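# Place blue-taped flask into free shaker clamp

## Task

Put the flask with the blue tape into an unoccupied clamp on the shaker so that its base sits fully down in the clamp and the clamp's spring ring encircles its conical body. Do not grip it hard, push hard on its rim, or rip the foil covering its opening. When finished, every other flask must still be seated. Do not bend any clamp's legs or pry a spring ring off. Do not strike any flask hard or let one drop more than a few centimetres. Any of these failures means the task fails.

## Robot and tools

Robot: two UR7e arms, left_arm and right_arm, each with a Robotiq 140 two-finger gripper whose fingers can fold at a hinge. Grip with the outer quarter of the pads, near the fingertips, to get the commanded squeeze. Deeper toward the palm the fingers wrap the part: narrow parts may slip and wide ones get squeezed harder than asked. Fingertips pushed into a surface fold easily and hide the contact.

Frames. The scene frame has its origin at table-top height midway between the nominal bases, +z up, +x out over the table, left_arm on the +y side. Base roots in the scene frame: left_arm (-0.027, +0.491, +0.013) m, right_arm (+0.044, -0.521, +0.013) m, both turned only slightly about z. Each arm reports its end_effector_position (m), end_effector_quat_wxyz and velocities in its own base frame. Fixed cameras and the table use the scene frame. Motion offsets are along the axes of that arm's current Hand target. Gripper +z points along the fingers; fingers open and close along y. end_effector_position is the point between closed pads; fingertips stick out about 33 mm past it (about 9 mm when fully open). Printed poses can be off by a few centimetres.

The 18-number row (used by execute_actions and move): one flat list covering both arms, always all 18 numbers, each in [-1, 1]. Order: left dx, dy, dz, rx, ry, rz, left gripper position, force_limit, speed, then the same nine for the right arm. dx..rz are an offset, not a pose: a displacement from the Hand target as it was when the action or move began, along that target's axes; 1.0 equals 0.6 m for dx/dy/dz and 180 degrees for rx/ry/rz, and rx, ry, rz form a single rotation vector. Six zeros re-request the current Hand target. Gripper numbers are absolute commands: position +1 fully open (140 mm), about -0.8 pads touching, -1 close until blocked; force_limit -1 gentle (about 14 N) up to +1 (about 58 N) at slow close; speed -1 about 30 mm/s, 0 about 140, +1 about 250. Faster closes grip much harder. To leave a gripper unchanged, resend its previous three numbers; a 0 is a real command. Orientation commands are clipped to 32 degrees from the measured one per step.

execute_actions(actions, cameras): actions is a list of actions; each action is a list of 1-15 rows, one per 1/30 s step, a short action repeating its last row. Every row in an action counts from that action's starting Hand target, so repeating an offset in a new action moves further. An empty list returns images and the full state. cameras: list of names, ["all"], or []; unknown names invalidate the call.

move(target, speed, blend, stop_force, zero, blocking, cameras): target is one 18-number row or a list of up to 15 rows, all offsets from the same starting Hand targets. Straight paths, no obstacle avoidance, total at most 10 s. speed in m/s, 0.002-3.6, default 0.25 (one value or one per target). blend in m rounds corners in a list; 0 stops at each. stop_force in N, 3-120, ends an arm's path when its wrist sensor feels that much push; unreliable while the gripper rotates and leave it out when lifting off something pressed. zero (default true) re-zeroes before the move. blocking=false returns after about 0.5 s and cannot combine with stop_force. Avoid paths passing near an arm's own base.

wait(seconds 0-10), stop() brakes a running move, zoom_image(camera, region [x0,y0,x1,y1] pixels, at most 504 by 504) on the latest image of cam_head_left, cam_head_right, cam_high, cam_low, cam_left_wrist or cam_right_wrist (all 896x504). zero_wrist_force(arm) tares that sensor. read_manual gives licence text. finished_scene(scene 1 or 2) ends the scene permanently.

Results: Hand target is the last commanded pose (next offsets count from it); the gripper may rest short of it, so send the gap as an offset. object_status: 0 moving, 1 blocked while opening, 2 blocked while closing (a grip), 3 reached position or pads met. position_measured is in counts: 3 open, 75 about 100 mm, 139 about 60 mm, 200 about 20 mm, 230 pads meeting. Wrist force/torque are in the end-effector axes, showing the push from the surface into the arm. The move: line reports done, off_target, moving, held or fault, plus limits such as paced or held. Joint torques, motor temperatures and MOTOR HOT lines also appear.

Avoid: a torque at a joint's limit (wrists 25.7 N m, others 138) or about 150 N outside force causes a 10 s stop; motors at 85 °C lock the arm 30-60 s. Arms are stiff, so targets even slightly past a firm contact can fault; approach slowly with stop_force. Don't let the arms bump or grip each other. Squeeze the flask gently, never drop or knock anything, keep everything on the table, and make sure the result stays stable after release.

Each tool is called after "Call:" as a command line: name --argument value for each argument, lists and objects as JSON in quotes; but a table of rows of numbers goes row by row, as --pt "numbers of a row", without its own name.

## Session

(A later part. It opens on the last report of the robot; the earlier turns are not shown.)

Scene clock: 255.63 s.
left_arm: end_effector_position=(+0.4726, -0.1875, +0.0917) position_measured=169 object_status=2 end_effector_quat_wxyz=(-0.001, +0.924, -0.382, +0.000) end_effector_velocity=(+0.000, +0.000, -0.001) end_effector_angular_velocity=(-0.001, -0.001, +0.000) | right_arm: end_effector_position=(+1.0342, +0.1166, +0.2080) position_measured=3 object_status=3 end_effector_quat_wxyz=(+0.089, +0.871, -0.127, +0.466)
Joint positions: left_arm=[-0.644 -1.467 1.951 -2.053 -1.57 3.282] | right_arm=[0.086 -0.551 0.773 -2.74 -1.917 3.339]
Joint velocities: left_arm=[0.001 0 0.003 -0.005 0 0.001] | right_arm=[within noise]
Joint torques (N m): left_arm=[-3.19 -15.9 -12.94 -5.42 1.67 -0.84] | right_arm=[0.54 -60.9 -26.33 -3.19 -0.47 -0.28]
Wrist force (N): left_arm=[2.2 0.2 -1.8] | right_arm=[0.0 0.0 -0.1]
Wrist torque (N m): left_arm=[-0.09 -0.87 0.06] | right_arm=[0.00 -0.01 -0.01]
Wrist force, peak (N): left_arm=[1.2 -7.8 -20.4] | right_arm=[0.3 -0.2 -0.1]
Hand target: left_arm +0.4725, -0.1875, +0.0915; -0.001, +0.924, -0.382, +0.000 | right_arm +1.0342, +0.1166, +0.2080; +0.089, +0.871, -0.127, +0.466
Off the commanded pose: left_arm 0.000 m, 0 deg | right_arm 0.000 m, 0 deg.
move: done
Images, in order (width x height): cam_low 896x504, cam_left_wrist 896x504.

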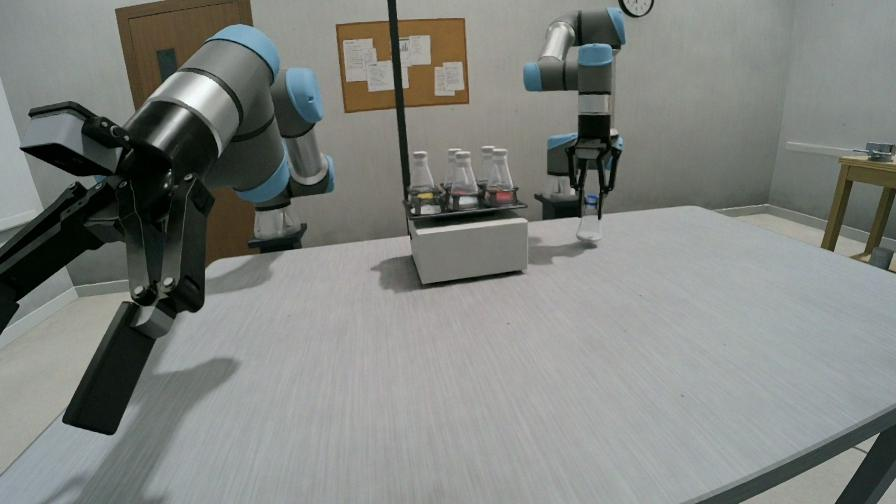

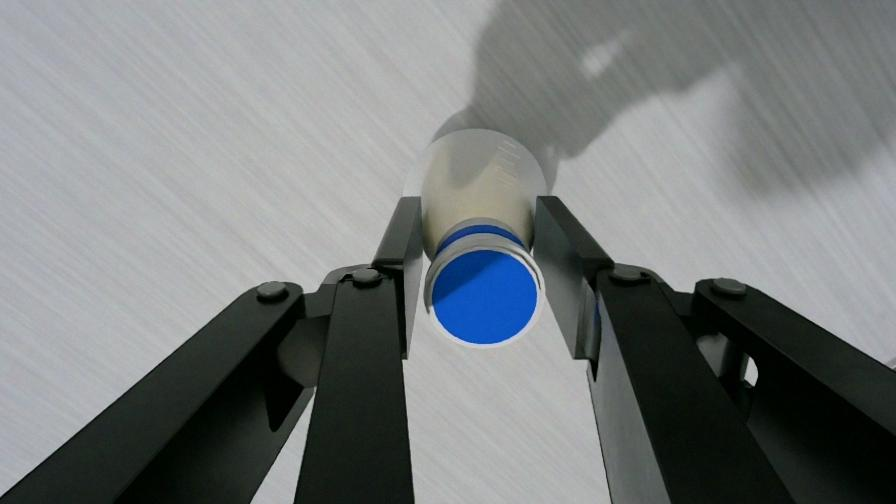

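Call:
move --pt "0 0 -0.381 0 0 0 -1 -1 -1 0 0 0 0 0 0 1 1 1" --pt "0.4065 0.165 -0.381 0 0 0 -1 -1 -1 0 0 0 0 0 0 1 1 1" --speed 0.15 --blend 0.03 --cameras '["cam_left_wrist","cam_low"]'

Call:
zoom_image --camera "cam_left_wrist" --region '[540, 0, 840, 200]'

Scene clock: 318.07 s.
left_arm: end_effector_position=(+0.5753, -0.4301, +0.3196) position_measured=169 object_status=2 end_effector_quat_wxyz=(-0.001, +0.924, -0.382, -0.001) | right_arm: end_effector_position=(+1.0342, +0.1166, +0.2080) position_measured=3 object_status=3 end_effector_quat_wxyz=(+0.089, +0.871, -0.127, +0.466)
Joint positions: left_arm=[-0.829 -0.998 0.71 -1.282 -1.57 3.097] | right_arm=[0.086 -0.551 0.773 -2.74 -1.917 3.339]
Joint torques (N m): left_arm=[4.92 -51.76 -32.33 -5.05 -1.86 2.47] | right_arm=[-0.94 -60.81 -27.13 -3.08 -0.5 -0.57]
Wrist force (N): left_arm=[1.9 0.3 -1.6] | right_arm=[0.3 0.0 -0.1]
Wrist torque (N m): left_arm=[-0.07 -0.82 0.02] | right_arm=[0.00 -0.07 -0.01]
Wrist force, peak (N): left_arm=[4.3 1.4 -1.5] | right_arm=[-0.3 0.1 0.2]
Hand target: left_arm +0.5753, -0.4302, +0.3197; -0.001, +0.924, -0.382, +0.000 | right_arm +1.0342, +0.1166, +0.2080; +0.089, +0.871, -0.127, +0.466
Off the commanded pose: left_arm 0.000 m, 0 deg | right_arm 0.000 m, 0 deg.
move: done
Images, in order (width x height): cam_low 896x504, cam_left_wrist 896x504.

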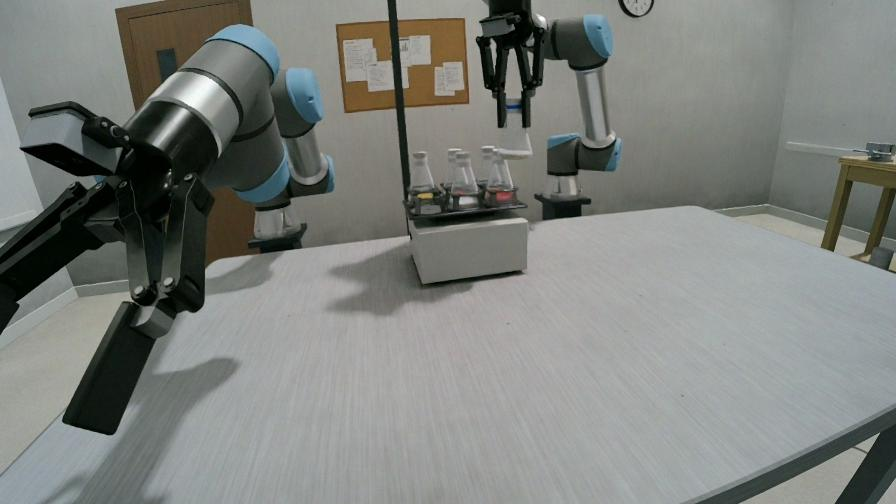

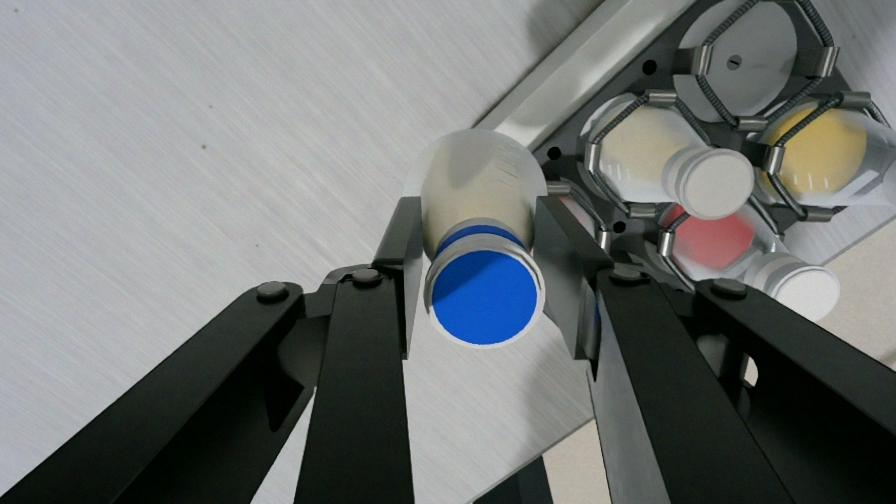

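Scaled by 1.680 from the camera's 896x504 image, which has a finer 1280x720 frame.

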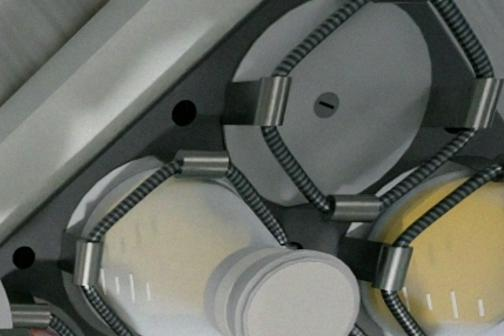

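Call:
move --pt "0.096 0.118 0 0 0 0 -1 -1 -1 0 0 0 0 0 0 1 1 1" --pt "0.1267 0.1981 0.0245 0 0 0 -1 -1 -1 0 0 0 0 0 0 1 1 1" --pt "0.1043 0.2723 0.0328 0 0 0 -1 -1 -1 0 0 0 0 0 0 1 1 1" --speed 0.08 --blend '[0.01,0.01,0]' --cameras '["cam_left_wrist","cam_low","cam_high","cam_head_right"]'

Call:
zoom_image --camera "cam_left_wrist" --region '[350, 50, 650, 250]'

Call:
zoom_image --camera "cam_low" --region '[380, 100, 540, 230]'

Call:
zoom_image --camera "cam_high" --region '[400, 170, 520, 290]'

Call:
zoom_image --camera "cam_head_right" --region '[410, 220, 550, 360]'

Scene clock: 344.13 s.
left_arm: end_effector_position=(+0.5042, -0.5900, +0.2999) position_measured=169 object_status=2 end_effector_quat_wxyz=(-0.001, +0.924, -0.382, +0.000) end_effector_velocity=(+0.000, +0.001, +0.001) end_effector_angular_velocity=(+0.000, +0.001, -0.002) | right_arm: end_effector_position=(+1.0342, +0.1166, +0.2080) position_measured=3 object_status=3 end_effector_quat_wxyz=(+0.089, +0.871, -0.127, +0.466)
Joint positions: left_arm=[-1.036 -0.777 0.382 -1.175 -1.57 2.889] | right_arm=[0.086 -0.551 0.773 -2.74 -1.917 3.339]
Joint velocities: left_arm=[0.001 0.001 -0.004 0.005 -0.001 0.003] | right_arm=[within noise]
Joint torques (N m): left_arm=[5.89 -45.73 -33.49 -1.12 1.44 2.82] | right_arm=[-0.81 -59.62 -26.48 -3.21 -0.65 -0.42]
Wrist force (N): left_arm=[2.1 0.0 -1.6] | right_arm=[0.0 0.1 0.1]
Wrist torque (N m): left_arm=[-0.13 -0.86 -0.02] | right_arm=[0.01 -0.01 -0.01]
Wrist force, peak (N): left_arm=[2.9 0.0 -1.7] | right_arm=[0.3 -0.1 0.0]
Hand target: left_arm +0.5042, -0.5900, +0.2998; -0.001, +0.924, -0.382, +0.000 | right_arm +1.0342, +0.1166, +0.2080; +0.089, +0.871, -0.127, +0.466
Off the commanded pose: left_arm 0.000 m, 0 deg | right_arm 0.000 m, 0 deg.
move: done
Images, in order (width x height): cam_head_right 896x504, cam_high 896x504, cam_low 896x504, cam_left_wrist 896x504.

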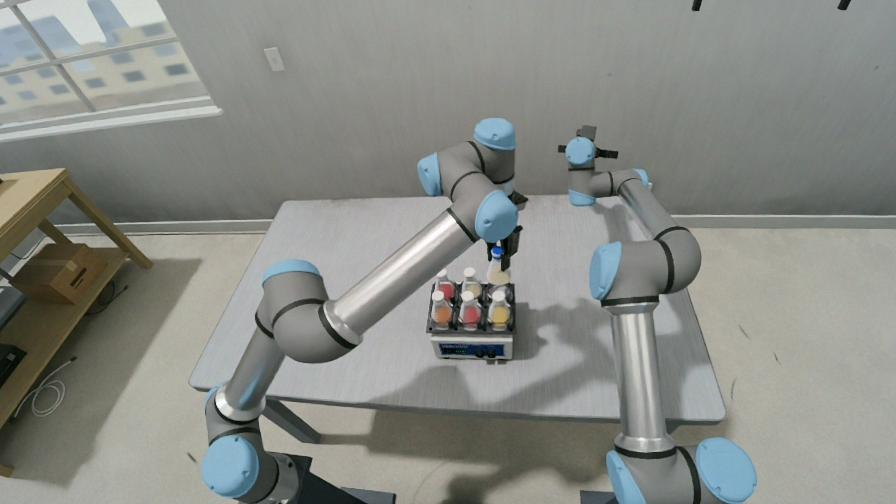

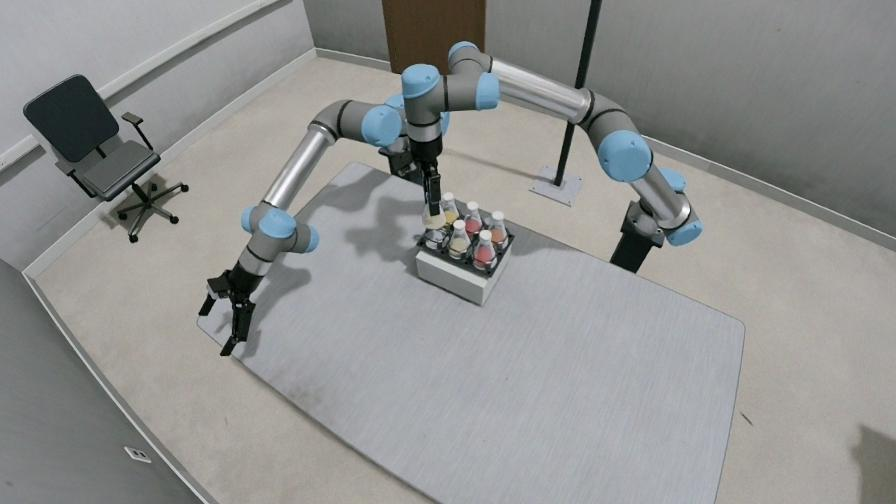

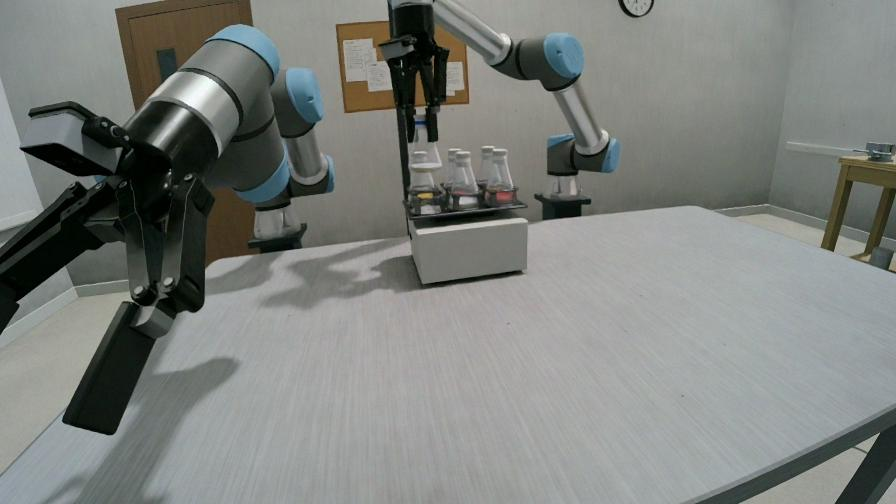

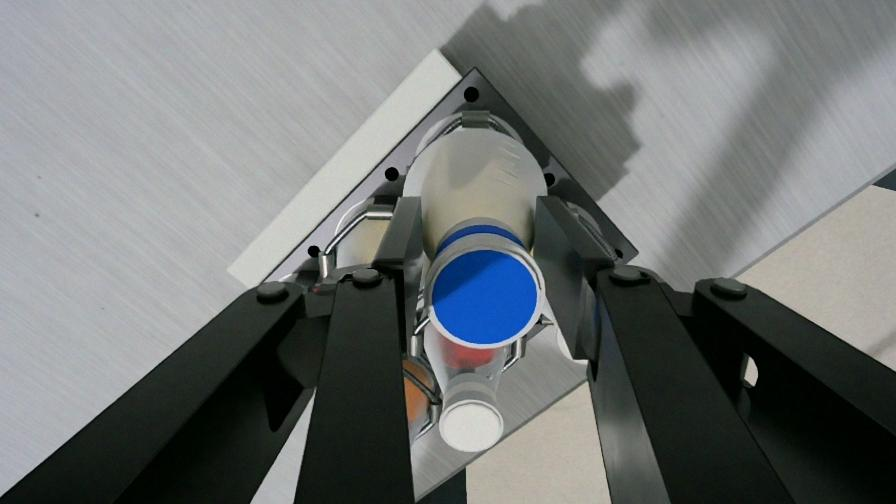

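Scaled by 1.680 from the camera's 896x504 image, which has a finer 1280x720 frame.

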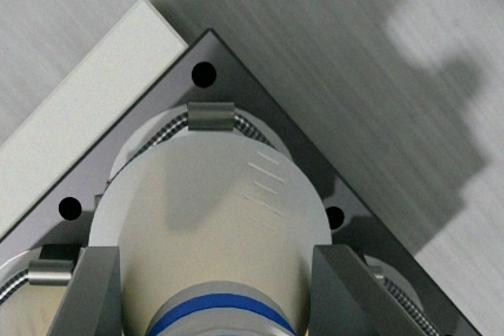

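Scaled by 3.150 from the camera's 896x504 image, which has a finer 1280x720 frame.

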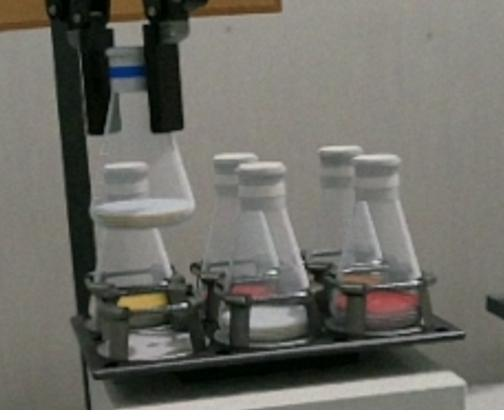

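Scaled by 4.200 from the camera's 896x504 image, which has a finer 1280x720 frame.

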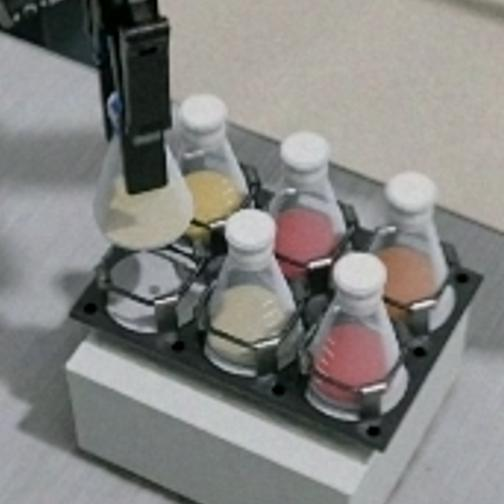

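Scaled by 3.600 from the camera's 896x504 image, which has a finer 1280x720 frame.

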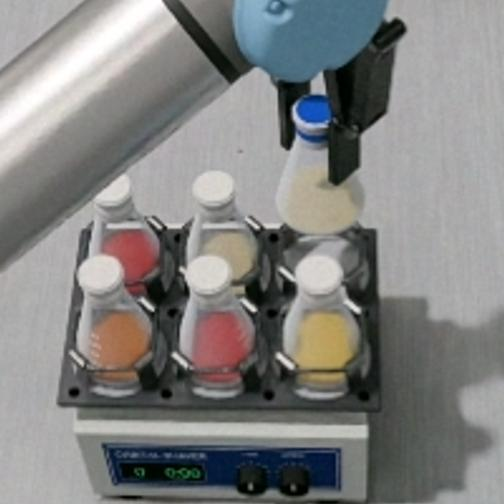

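Call:
move --target '[-0.0025,0.0015,0.05,0,0,0,-1,-1,-1,0,0,0,0,0,0,1,1,1]' --speed 0.06 --stop_force 5 --cameras '["cam_left_wrist","cam_low","cam_high","cam_head_right"]'

Call:
zoom_image --camera "cam_left_wrist" --region '[350, 50, 650, 250]'

Call:
zoom_image --camera "cam_low" --region '[390, 130, 470, 220]'

Call:
zoom_image --camera "cam_high" --region '[400, 180, 490, 270]'

Call:
zoom_image --camera "cam_head_right" --region '[450, 240, 540, 340]'

Scene clock: 376.33 s.
left_arm: end_effector_position=(+0.5025, -0.5895, +0.2698) position_measured=169 object_status=2 end_effector_quat_wxyz=(-0.001, +0.924, -0.382, +0.000) | right_arm: end_effector_position=(+1.0342, +0.1166, +0.2080) position_measured=3 object_status=3 end_effector_quat_wxyz=(+0.089, +0.871, -0.127, +0.466)
Joint positions: left_arm=[-1.038 -0.834 0.566 -1.302 -1.57 2.888] | right_arm=[0.086 -0.551 0.773 -2.74 -1.917 3.339]
Joint torques (N m): left_arm=[-3.13 -44.96 -32.73 -2.8 1.64 -0.71] | right_arm=[-0.01 -59.31 -27.14 -3.13 -0.5 -0.31]
Wrist force (N): left_arm=[2.3 0.0 -1.8] | right_arm=[0.0 -0.3 0.0]
Wrist torque (N m): left_arm=[-0.12 -0.91 0.06] | right_arm=[-0.06 -0.01 -0.01]
Wrist force, peak (N): left_arm=[2.3 0.1 -2.6] | right_arm=[-0.1 0.2 -0.2]
Hand target: left_arm +0.5025, -0.5895, +0.2698; -0.001, +0.924, -0.382, +0.000 | right_arm +1.0342, +0.1166, +0.2080; +0.089, +0.871, -0.127, +0.466
Off the commanded pose: left_arm 0.000 m, 0 deg | right_arm 0.000 m, 0 deg.
move: done
Images, in order (width x height): cam_head_right 896x504, cam_high 896x504, cam_low 896x504, cam_left_wrist 896x504.

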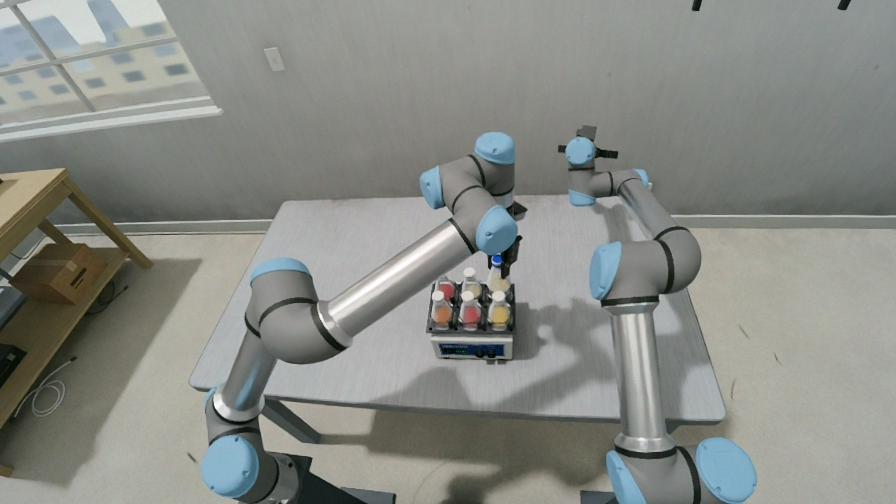

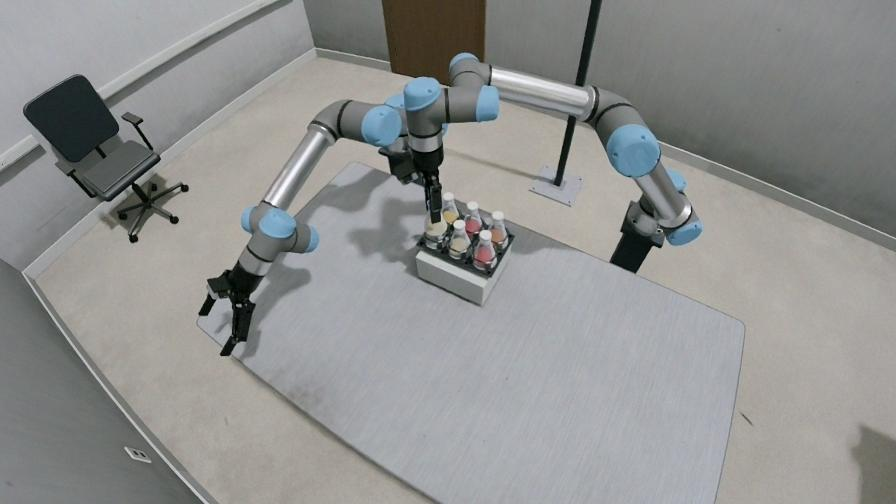

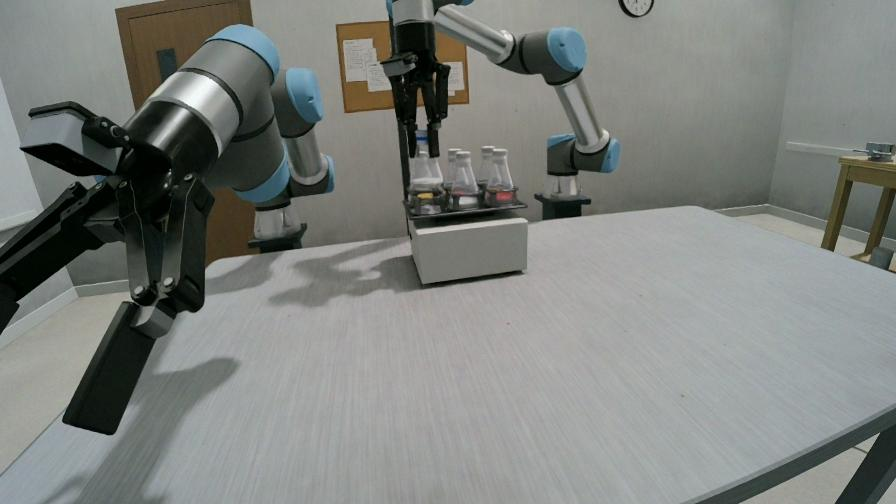

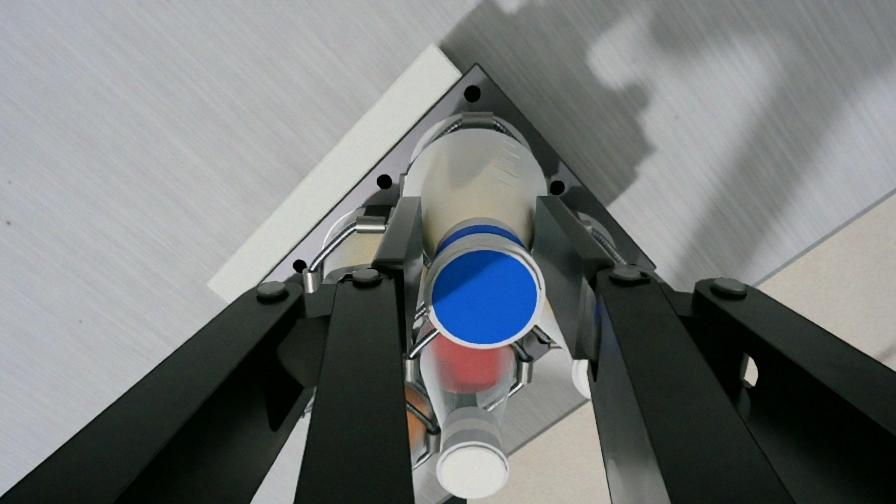

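Scaled by 1.680 from the camera's 896x504 image, which has a finer 1280x720 frame.

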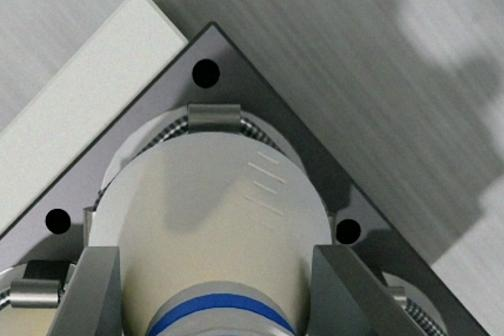

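Scaled by 5.600 from the camera's 896x504 image, which has a finer 1280x720 frame.

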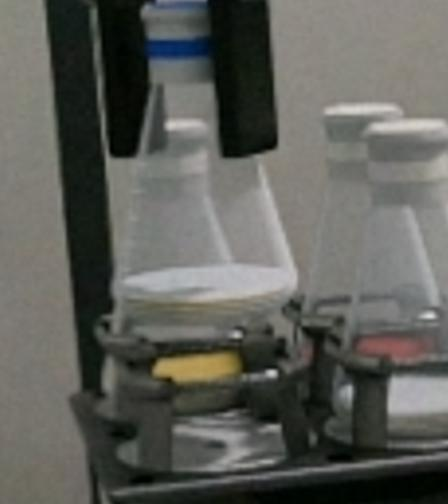

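Scaled by 5.600 from the camera's 896x504 image, which has a finer 1280x720 frame.

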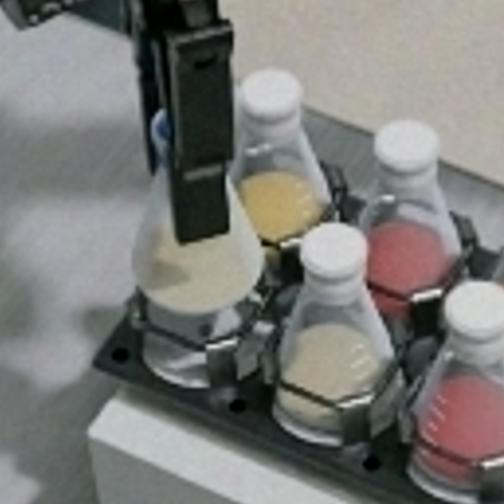

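Scaled by 5.040 from the camera's 896x504 image, which has a finer 1280x720 frame.

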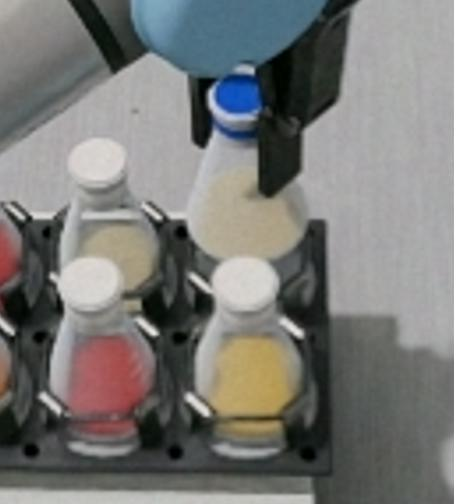

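Call:
move --target '[-0.0017,0,0.07,0,0,0,-1,-1,-1,0,0,0,0,0,0,1,1,1]' --speed 0.02 --stop_force 10 --cameras '["cam_left_wrist","cam_low","cam_high"]'

Call:
zoom_image --camera "cam_low" --region '[390, 130, 470, 220]'

Call:
zoom_image --camera "cam_high" --region '[400, 180, 490, 270]'

Scene clock: 397.10 s.
left_arm: end_effector_position=(+0.5021, -0.5892, +0.2468) position_measured=169 object_status=2 end_effector_quat_wxyz=(-0.001, +0.924, -0.382, +0.000) | right_arm: end_effector_position=(+1.0342, +0.1166, +0.2080) position_measured=3 object_status=3 end_effector_quat_wxyz=(+0.089, +0.871, -0.127, +0.466)
Joint positions: left_arm=[-1.038 -0.858 0.667 -1.379 -1.57 2.888] | right_arm=[0.086 -0.551 0.773 -2.74 -1.917 3.339]
Joint torques (N m): left_arm=[6.08 -37.45 -22.78 -4.75 1.33 -1.01] | right_arm=[-0.58 -60.15 -25.28 -2.98 -0.63 -0.38]
Wrist force (N): left_arm=[0.7 3.4 -10.0] | right_arm=[0.1 -0.2 -0.1]
Wrist torque (N m): left_arm=[-0.21 -0.90 0.03] | right_arm=[-0.04 -0.01 -0.01]
Wrist force, peak (N): left_arm=[-1.8 5.5 -17.8] | right_arm=[0.2 -0.2 -0.2]
Hand target: left_arm +0.5021, -0.5891, +0.2468; -0.001, +0.924, -0.382, +0.000 (not the last commanded pose) | right_arm +1.0342, +0.1166, +0.2080; +0.089, +0.871, -0.127, +0.466
Off the commanded pose: left_arm 0.019 m, 0 deg | right_arm 0.000 m, 0 deg.
move: contact (left_arm)
Images, in order (width x height): cam_high 896x504, cam_low 896x504, cam_left_wrist 896x504.

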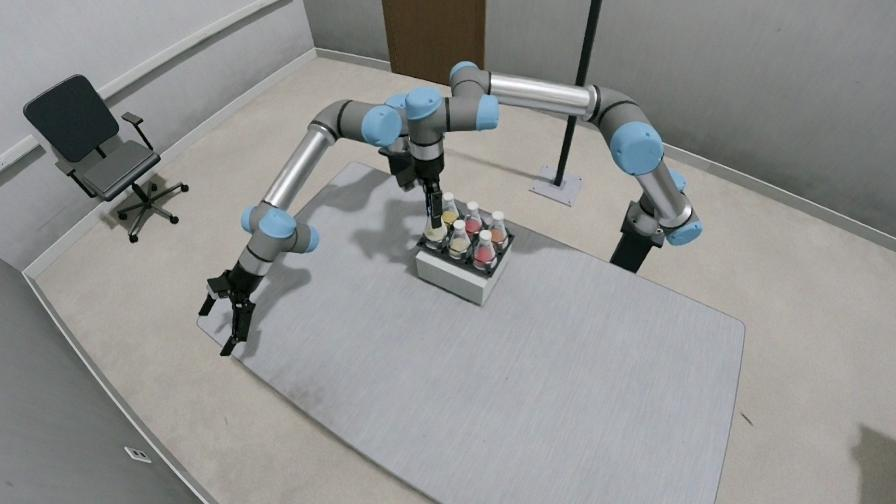

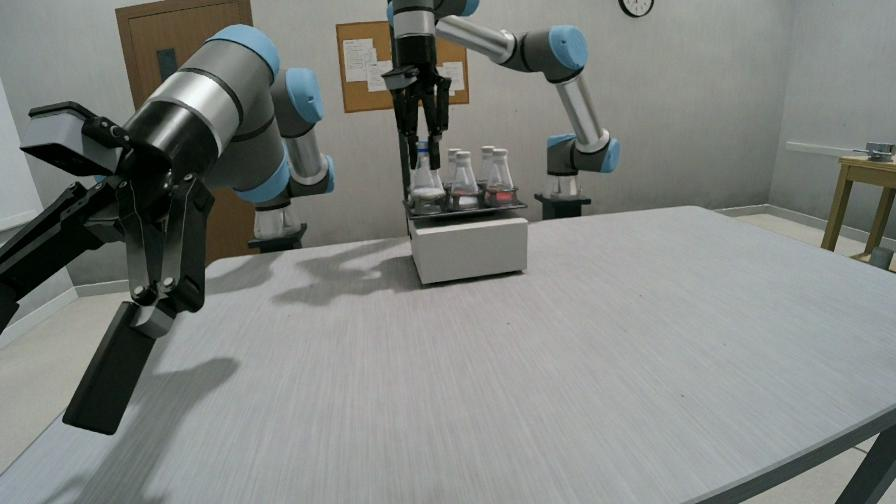

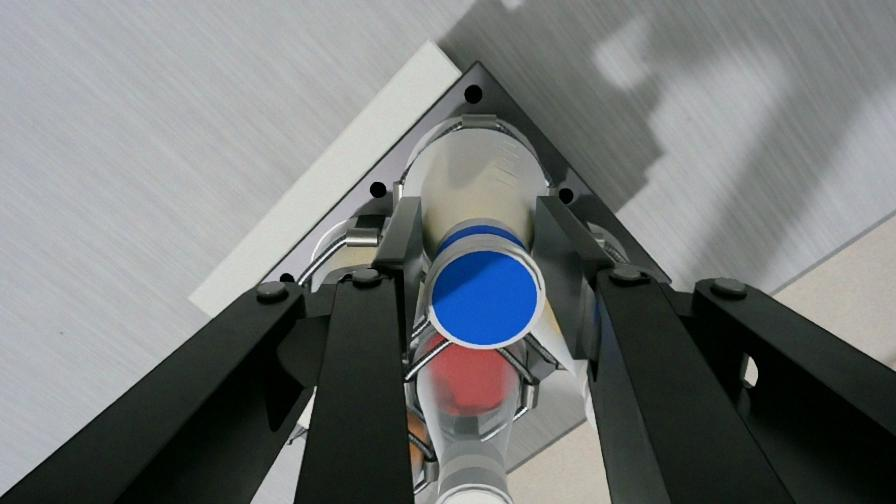

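Scaled by 5.600 from the camera's 896x504 image, which has a finer 1280x720 frame.

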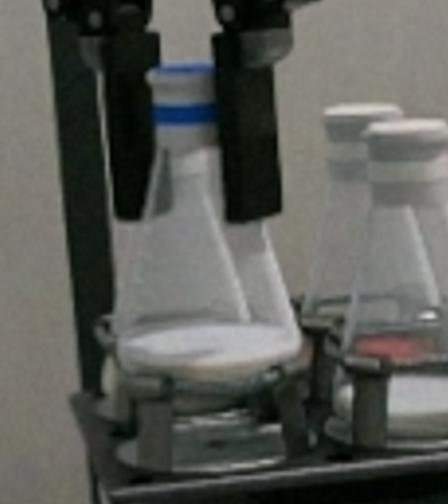

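Scaled by 5.600 from the camera's 896x504 image, which has a finer 1280x720 frame.

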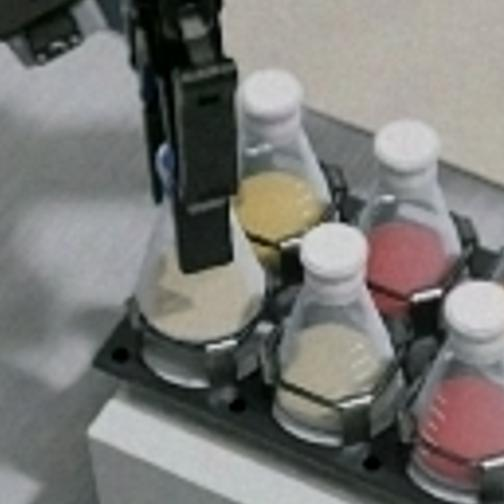

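Call:
move --target '[-0.001,0.0012,0.035,0,0,0,-1,-1,-1,0,0,0,0,0,0,1,1,1]' --speed 0.012 --stop_force 22 --cameras '["cam_left_wrist","cam_low","cam_high"]'

Call:
zoom_image --camera "cam_low" --region '[390, 130, 470, 220]'

Call:
zoom_image --camera "cam_high" --region '[400, 180, 490, 270]'

Scene clock: 404.57 s.
left_arm: end_effector_position=(+0.5021, -0.5891, +0.2447) position_measured=169 object_status=2 end_effector_quat_wxyz=(-0.001, +0.924, -0.382, +0.000) | right_arm: end_effector_position=(+1.0342, +0.1166, +0.2080) position_measured=3 object_status=3 end_effector_quat_wxyz=(+0.089, +0.871, -0.127, +0.466)
Joint positions: left_arm=[-1.038 -0.859 0.676 -1.386 -1.57 2.888] | right_arm=[0.086 -0.551 0.773 -2.74 -1.917 3.339]
Joint torques (N m): left_arm=[14.19 -24.56 -25.23 -3.12 5.22 -0.04] | right_arm=[-1.34 -60.28 -25.26 -2.91 -0.63 -0.53]
Wrist force (N): left_arm=[-5.1 9.3 -23.6] | right_arm=[0.0 -0.1 0.0]
Wrist torque (N m): left_arm=[-0.59 -0.93 0.08] | right_arm=[-0.02 -0.01 -0.01]
Wrist force, peak (N): left_arm=[-6.8 12.6 -34.8] | right_arm=[-0.3 -0.1 0.0]
Hand target: left_arm +0.5021, -0.5891, +0.2447; -0.001, +0.924, -0.382, +0.000 (not the last commanded pose) | right_arm +1.0342, +0.1166, +0.2080; +0.089, +0.871, -0.127, +0.466
Off the commanded pose: left_arm 0.019 m, 0 deg | right_arm 0.000 m, 0 deg.
move: contact (left_arm)
Images, in order (width x height): cam_high 896x504, cam_low 896x504, cam_left_wrist 896x504.

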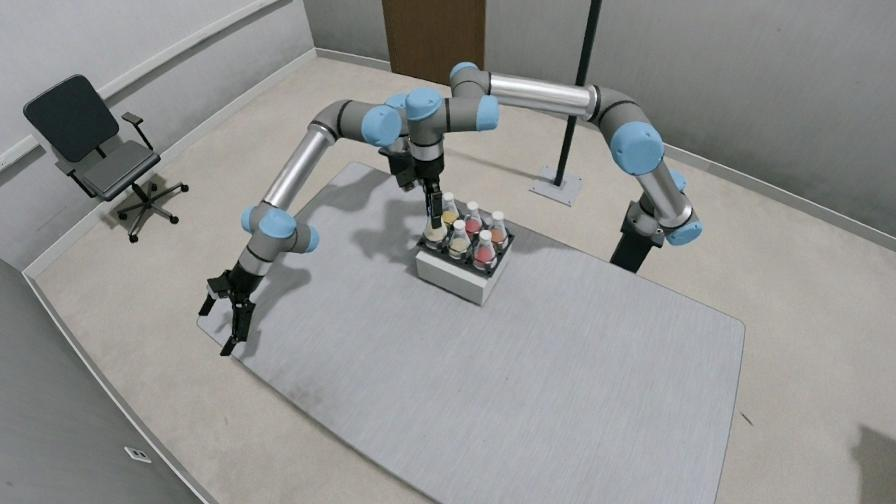

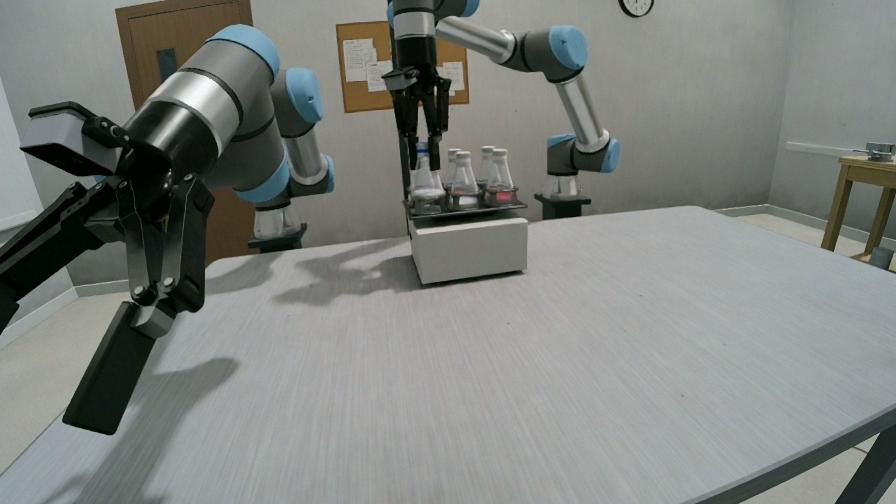

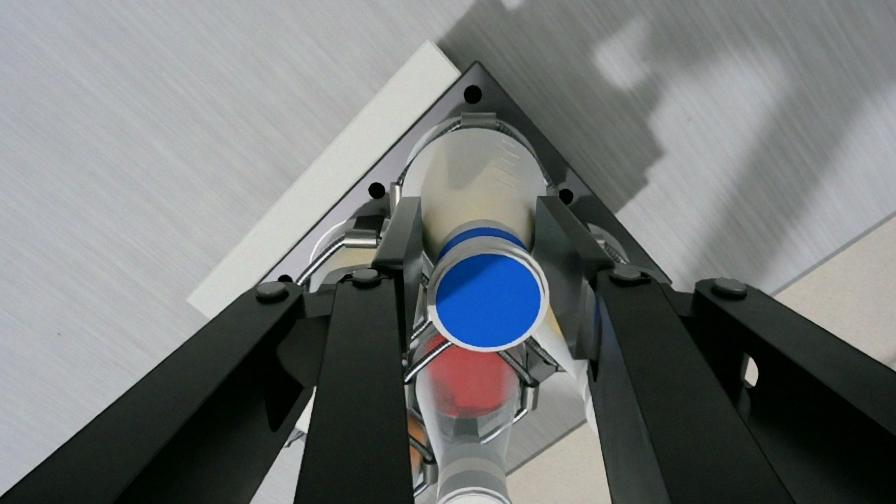

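Scaled by 5.600 from the camera's 896x504 image, which has a finer 1280x720 frame.

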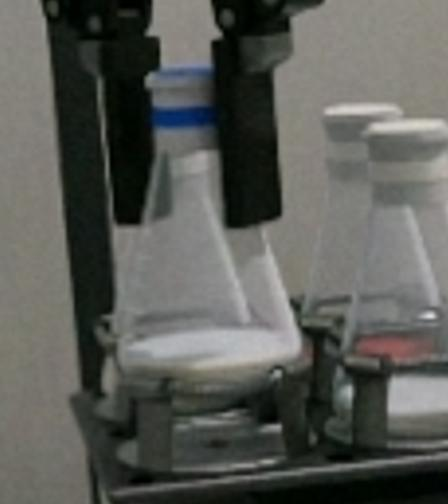

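Scaled by 5.600 from the camera's 896x504 image, which has a finer 1280x720 frame.

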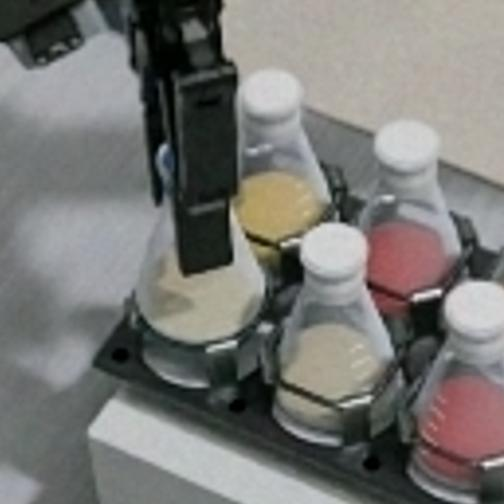

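Call:
move --pt "0 0 -0.004 0 0 0 -1 -1 -1 0 0 0 0 0 0 1 1 1" --pt "-0.0025 0.0025 -0.004 0 0 0 -1 -1 -1 0 0 0 0 0 0 1 1 1" --pt "-0.0025 0.0025 0.0 0 0 0 -1 -1 -1 0 0 0 0 0 0 1 1 1" --speed 0.012 --cameras '["cam_left_wrist"]'

Call:
zoom_image --camera "cam_left_wrist" --region '[350, 50, 650, 250]'

Scene clock: 412.97 s.
left_arm: end_effector_position=(+0.5000, -0.5892, +0.2448) position_measured=169 object_status=2 end_effector_quat_wxyz=(+0.000, +0.924, -0.382, +0.000) | right_arm: end_effector_position=(+1.0342, +0.1166, +0.2080) position_measured=3 object_status=3 end_effector_quat_wxyz=(+0.089, +0.871, -0.127, +0.466)
Joint positions: left_arm=[-1.041 -0.865 0.685 -1.39 -1.57 2.885] | right_arm=[0.086 -0.551 0.773 -2.74 -1.917 3.339]
Joint torques (N m): left_arm=[2.11 -47.2 -25.12 -0.45 -1.02 1.9] | right_arm=[-0.44 -60.19 -26.67 -2.97 -0.86 -0.65]
Wrist force (N): left_arm=[-0.5 3.4 -18.3] | right_arm=[-0.1 0.0 -0.1]
Wrist torque (N m): left_arm=[0.19 -0.73 0.02] | right_arm=[0.00 0.00 -0.01]
Wrist force, peak (N): left_arm=[-4.9 9.5 -24.4] | right_arm=[0.0 -0.4 -0.1]
Hand target: left_arm +0.5000, -0.5891, +0.2447; -0.001, +0.924, -0.382, +0.000 | right_arm +1.0342, +0.1166, +0.2080; +0.089, +0.871, -0.127, +0.466
Off the commanded pose: left_arm 0.000 m, 0 deg | right_arm 0.000 m, 0 deg.
move: done
Images, in order (width x height): cam_left_wrist 896x504.

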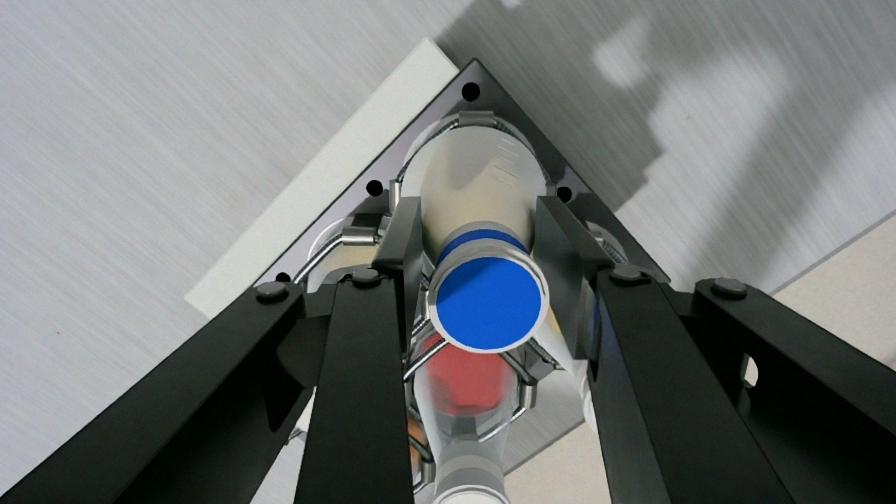

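Scaled by 1.680 from the camera's 896x504 image, which has a finer 1280x720 frame.

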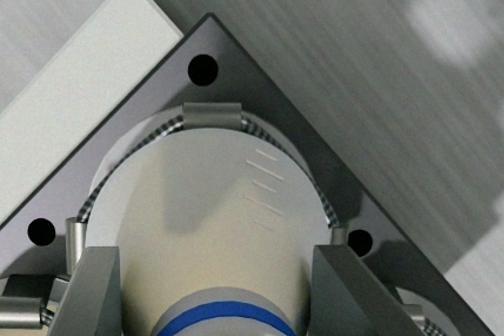

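Call:
move --target '[-0.001,0.0008,0.03,0,0,0,-1,-1,-1,0,0,0,0,0,0,1,1,1]' --speed 0.01 --stop_force 18 --cameras '["cam_left_wrist","cam_low"]'

Call:
zoom_image --camera "cam_low" --region '[390, 130, 470, 220]'

Scene clock: 425.53 s.
left_arm: end_effector_position=(+0.5000, -0.5892, +0.2436) position_measured=169 object_status=2 end_effector_quat_wxyz=(+0.000, +0.924, -0.382, +0.000) | right_arm: end_effector_position=(+1.0342, +0.1166, +0.2080) position_measured=3 object_status=3 end_effector_quat_wxyz=(+0.089, +0.871, -0.127, +0.466)
Joint positions: left_arm=[-1.041 -0.865 0.689 -1.393 -1.57 2.885] | right_arm=[0.086 -0.551 0.773 -2.74 -1.917 3.339]
Joint torques (N m): left_arm=[4.67 -18.92 -21.15 0.85 -0.54 0.97] | right_arm=[-1.25 -61.3 -27.91 -3.18 -0.77 -0.49]
Wrist force (N): left_arm=[-2.7 3.4 -31.4] | right_arm=[0.0 0.0 0.0]
Wrist torque (N m): left_arm=[0.13 -0.74 0.04] | right_arm=[-0.01 -0.01 -0.01]
Wrist force, peak (N): left_arm=[-4.2 2.4 -42.3] | right_arm=[0.2 0.0 -0.2]
Hand target: left_arm +0.5000, -0.5892, +0.2436; +0.000, +0.924, -0.382, +0.000 (not the last commanded pose) | right_arm +1.0342, +0.1166, +0.2080; +0.089, +0.871, -0.127, +0.466
Off the commanded pose: left_arm 0.017 m, 0 deg | right_arm 0.000 m, 0 deg.
move: contact (left_arm)
Images, in order (width x height): cam_low 896x504, cam_left_wrist 896x504.

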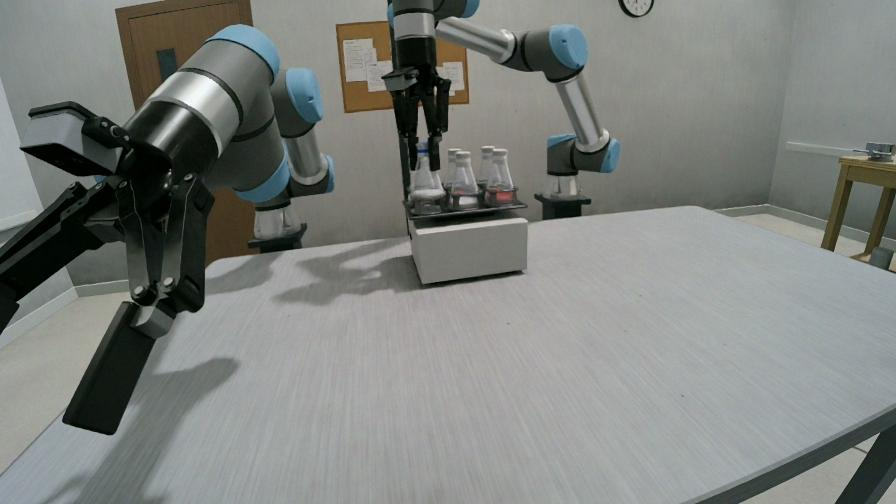

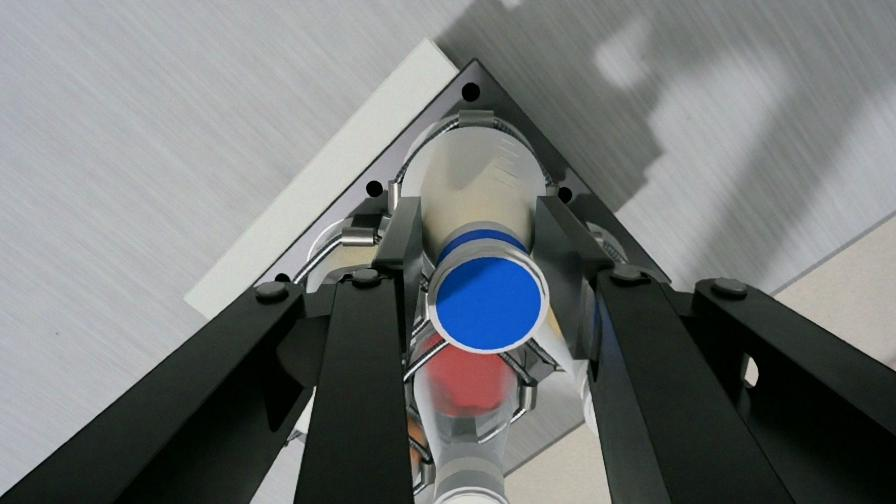

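Scaled by 5.600 from the camera's 896x504 image, which has a finer 1280x720 frame.

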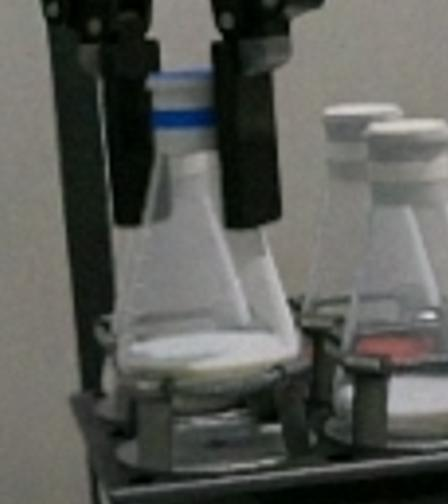

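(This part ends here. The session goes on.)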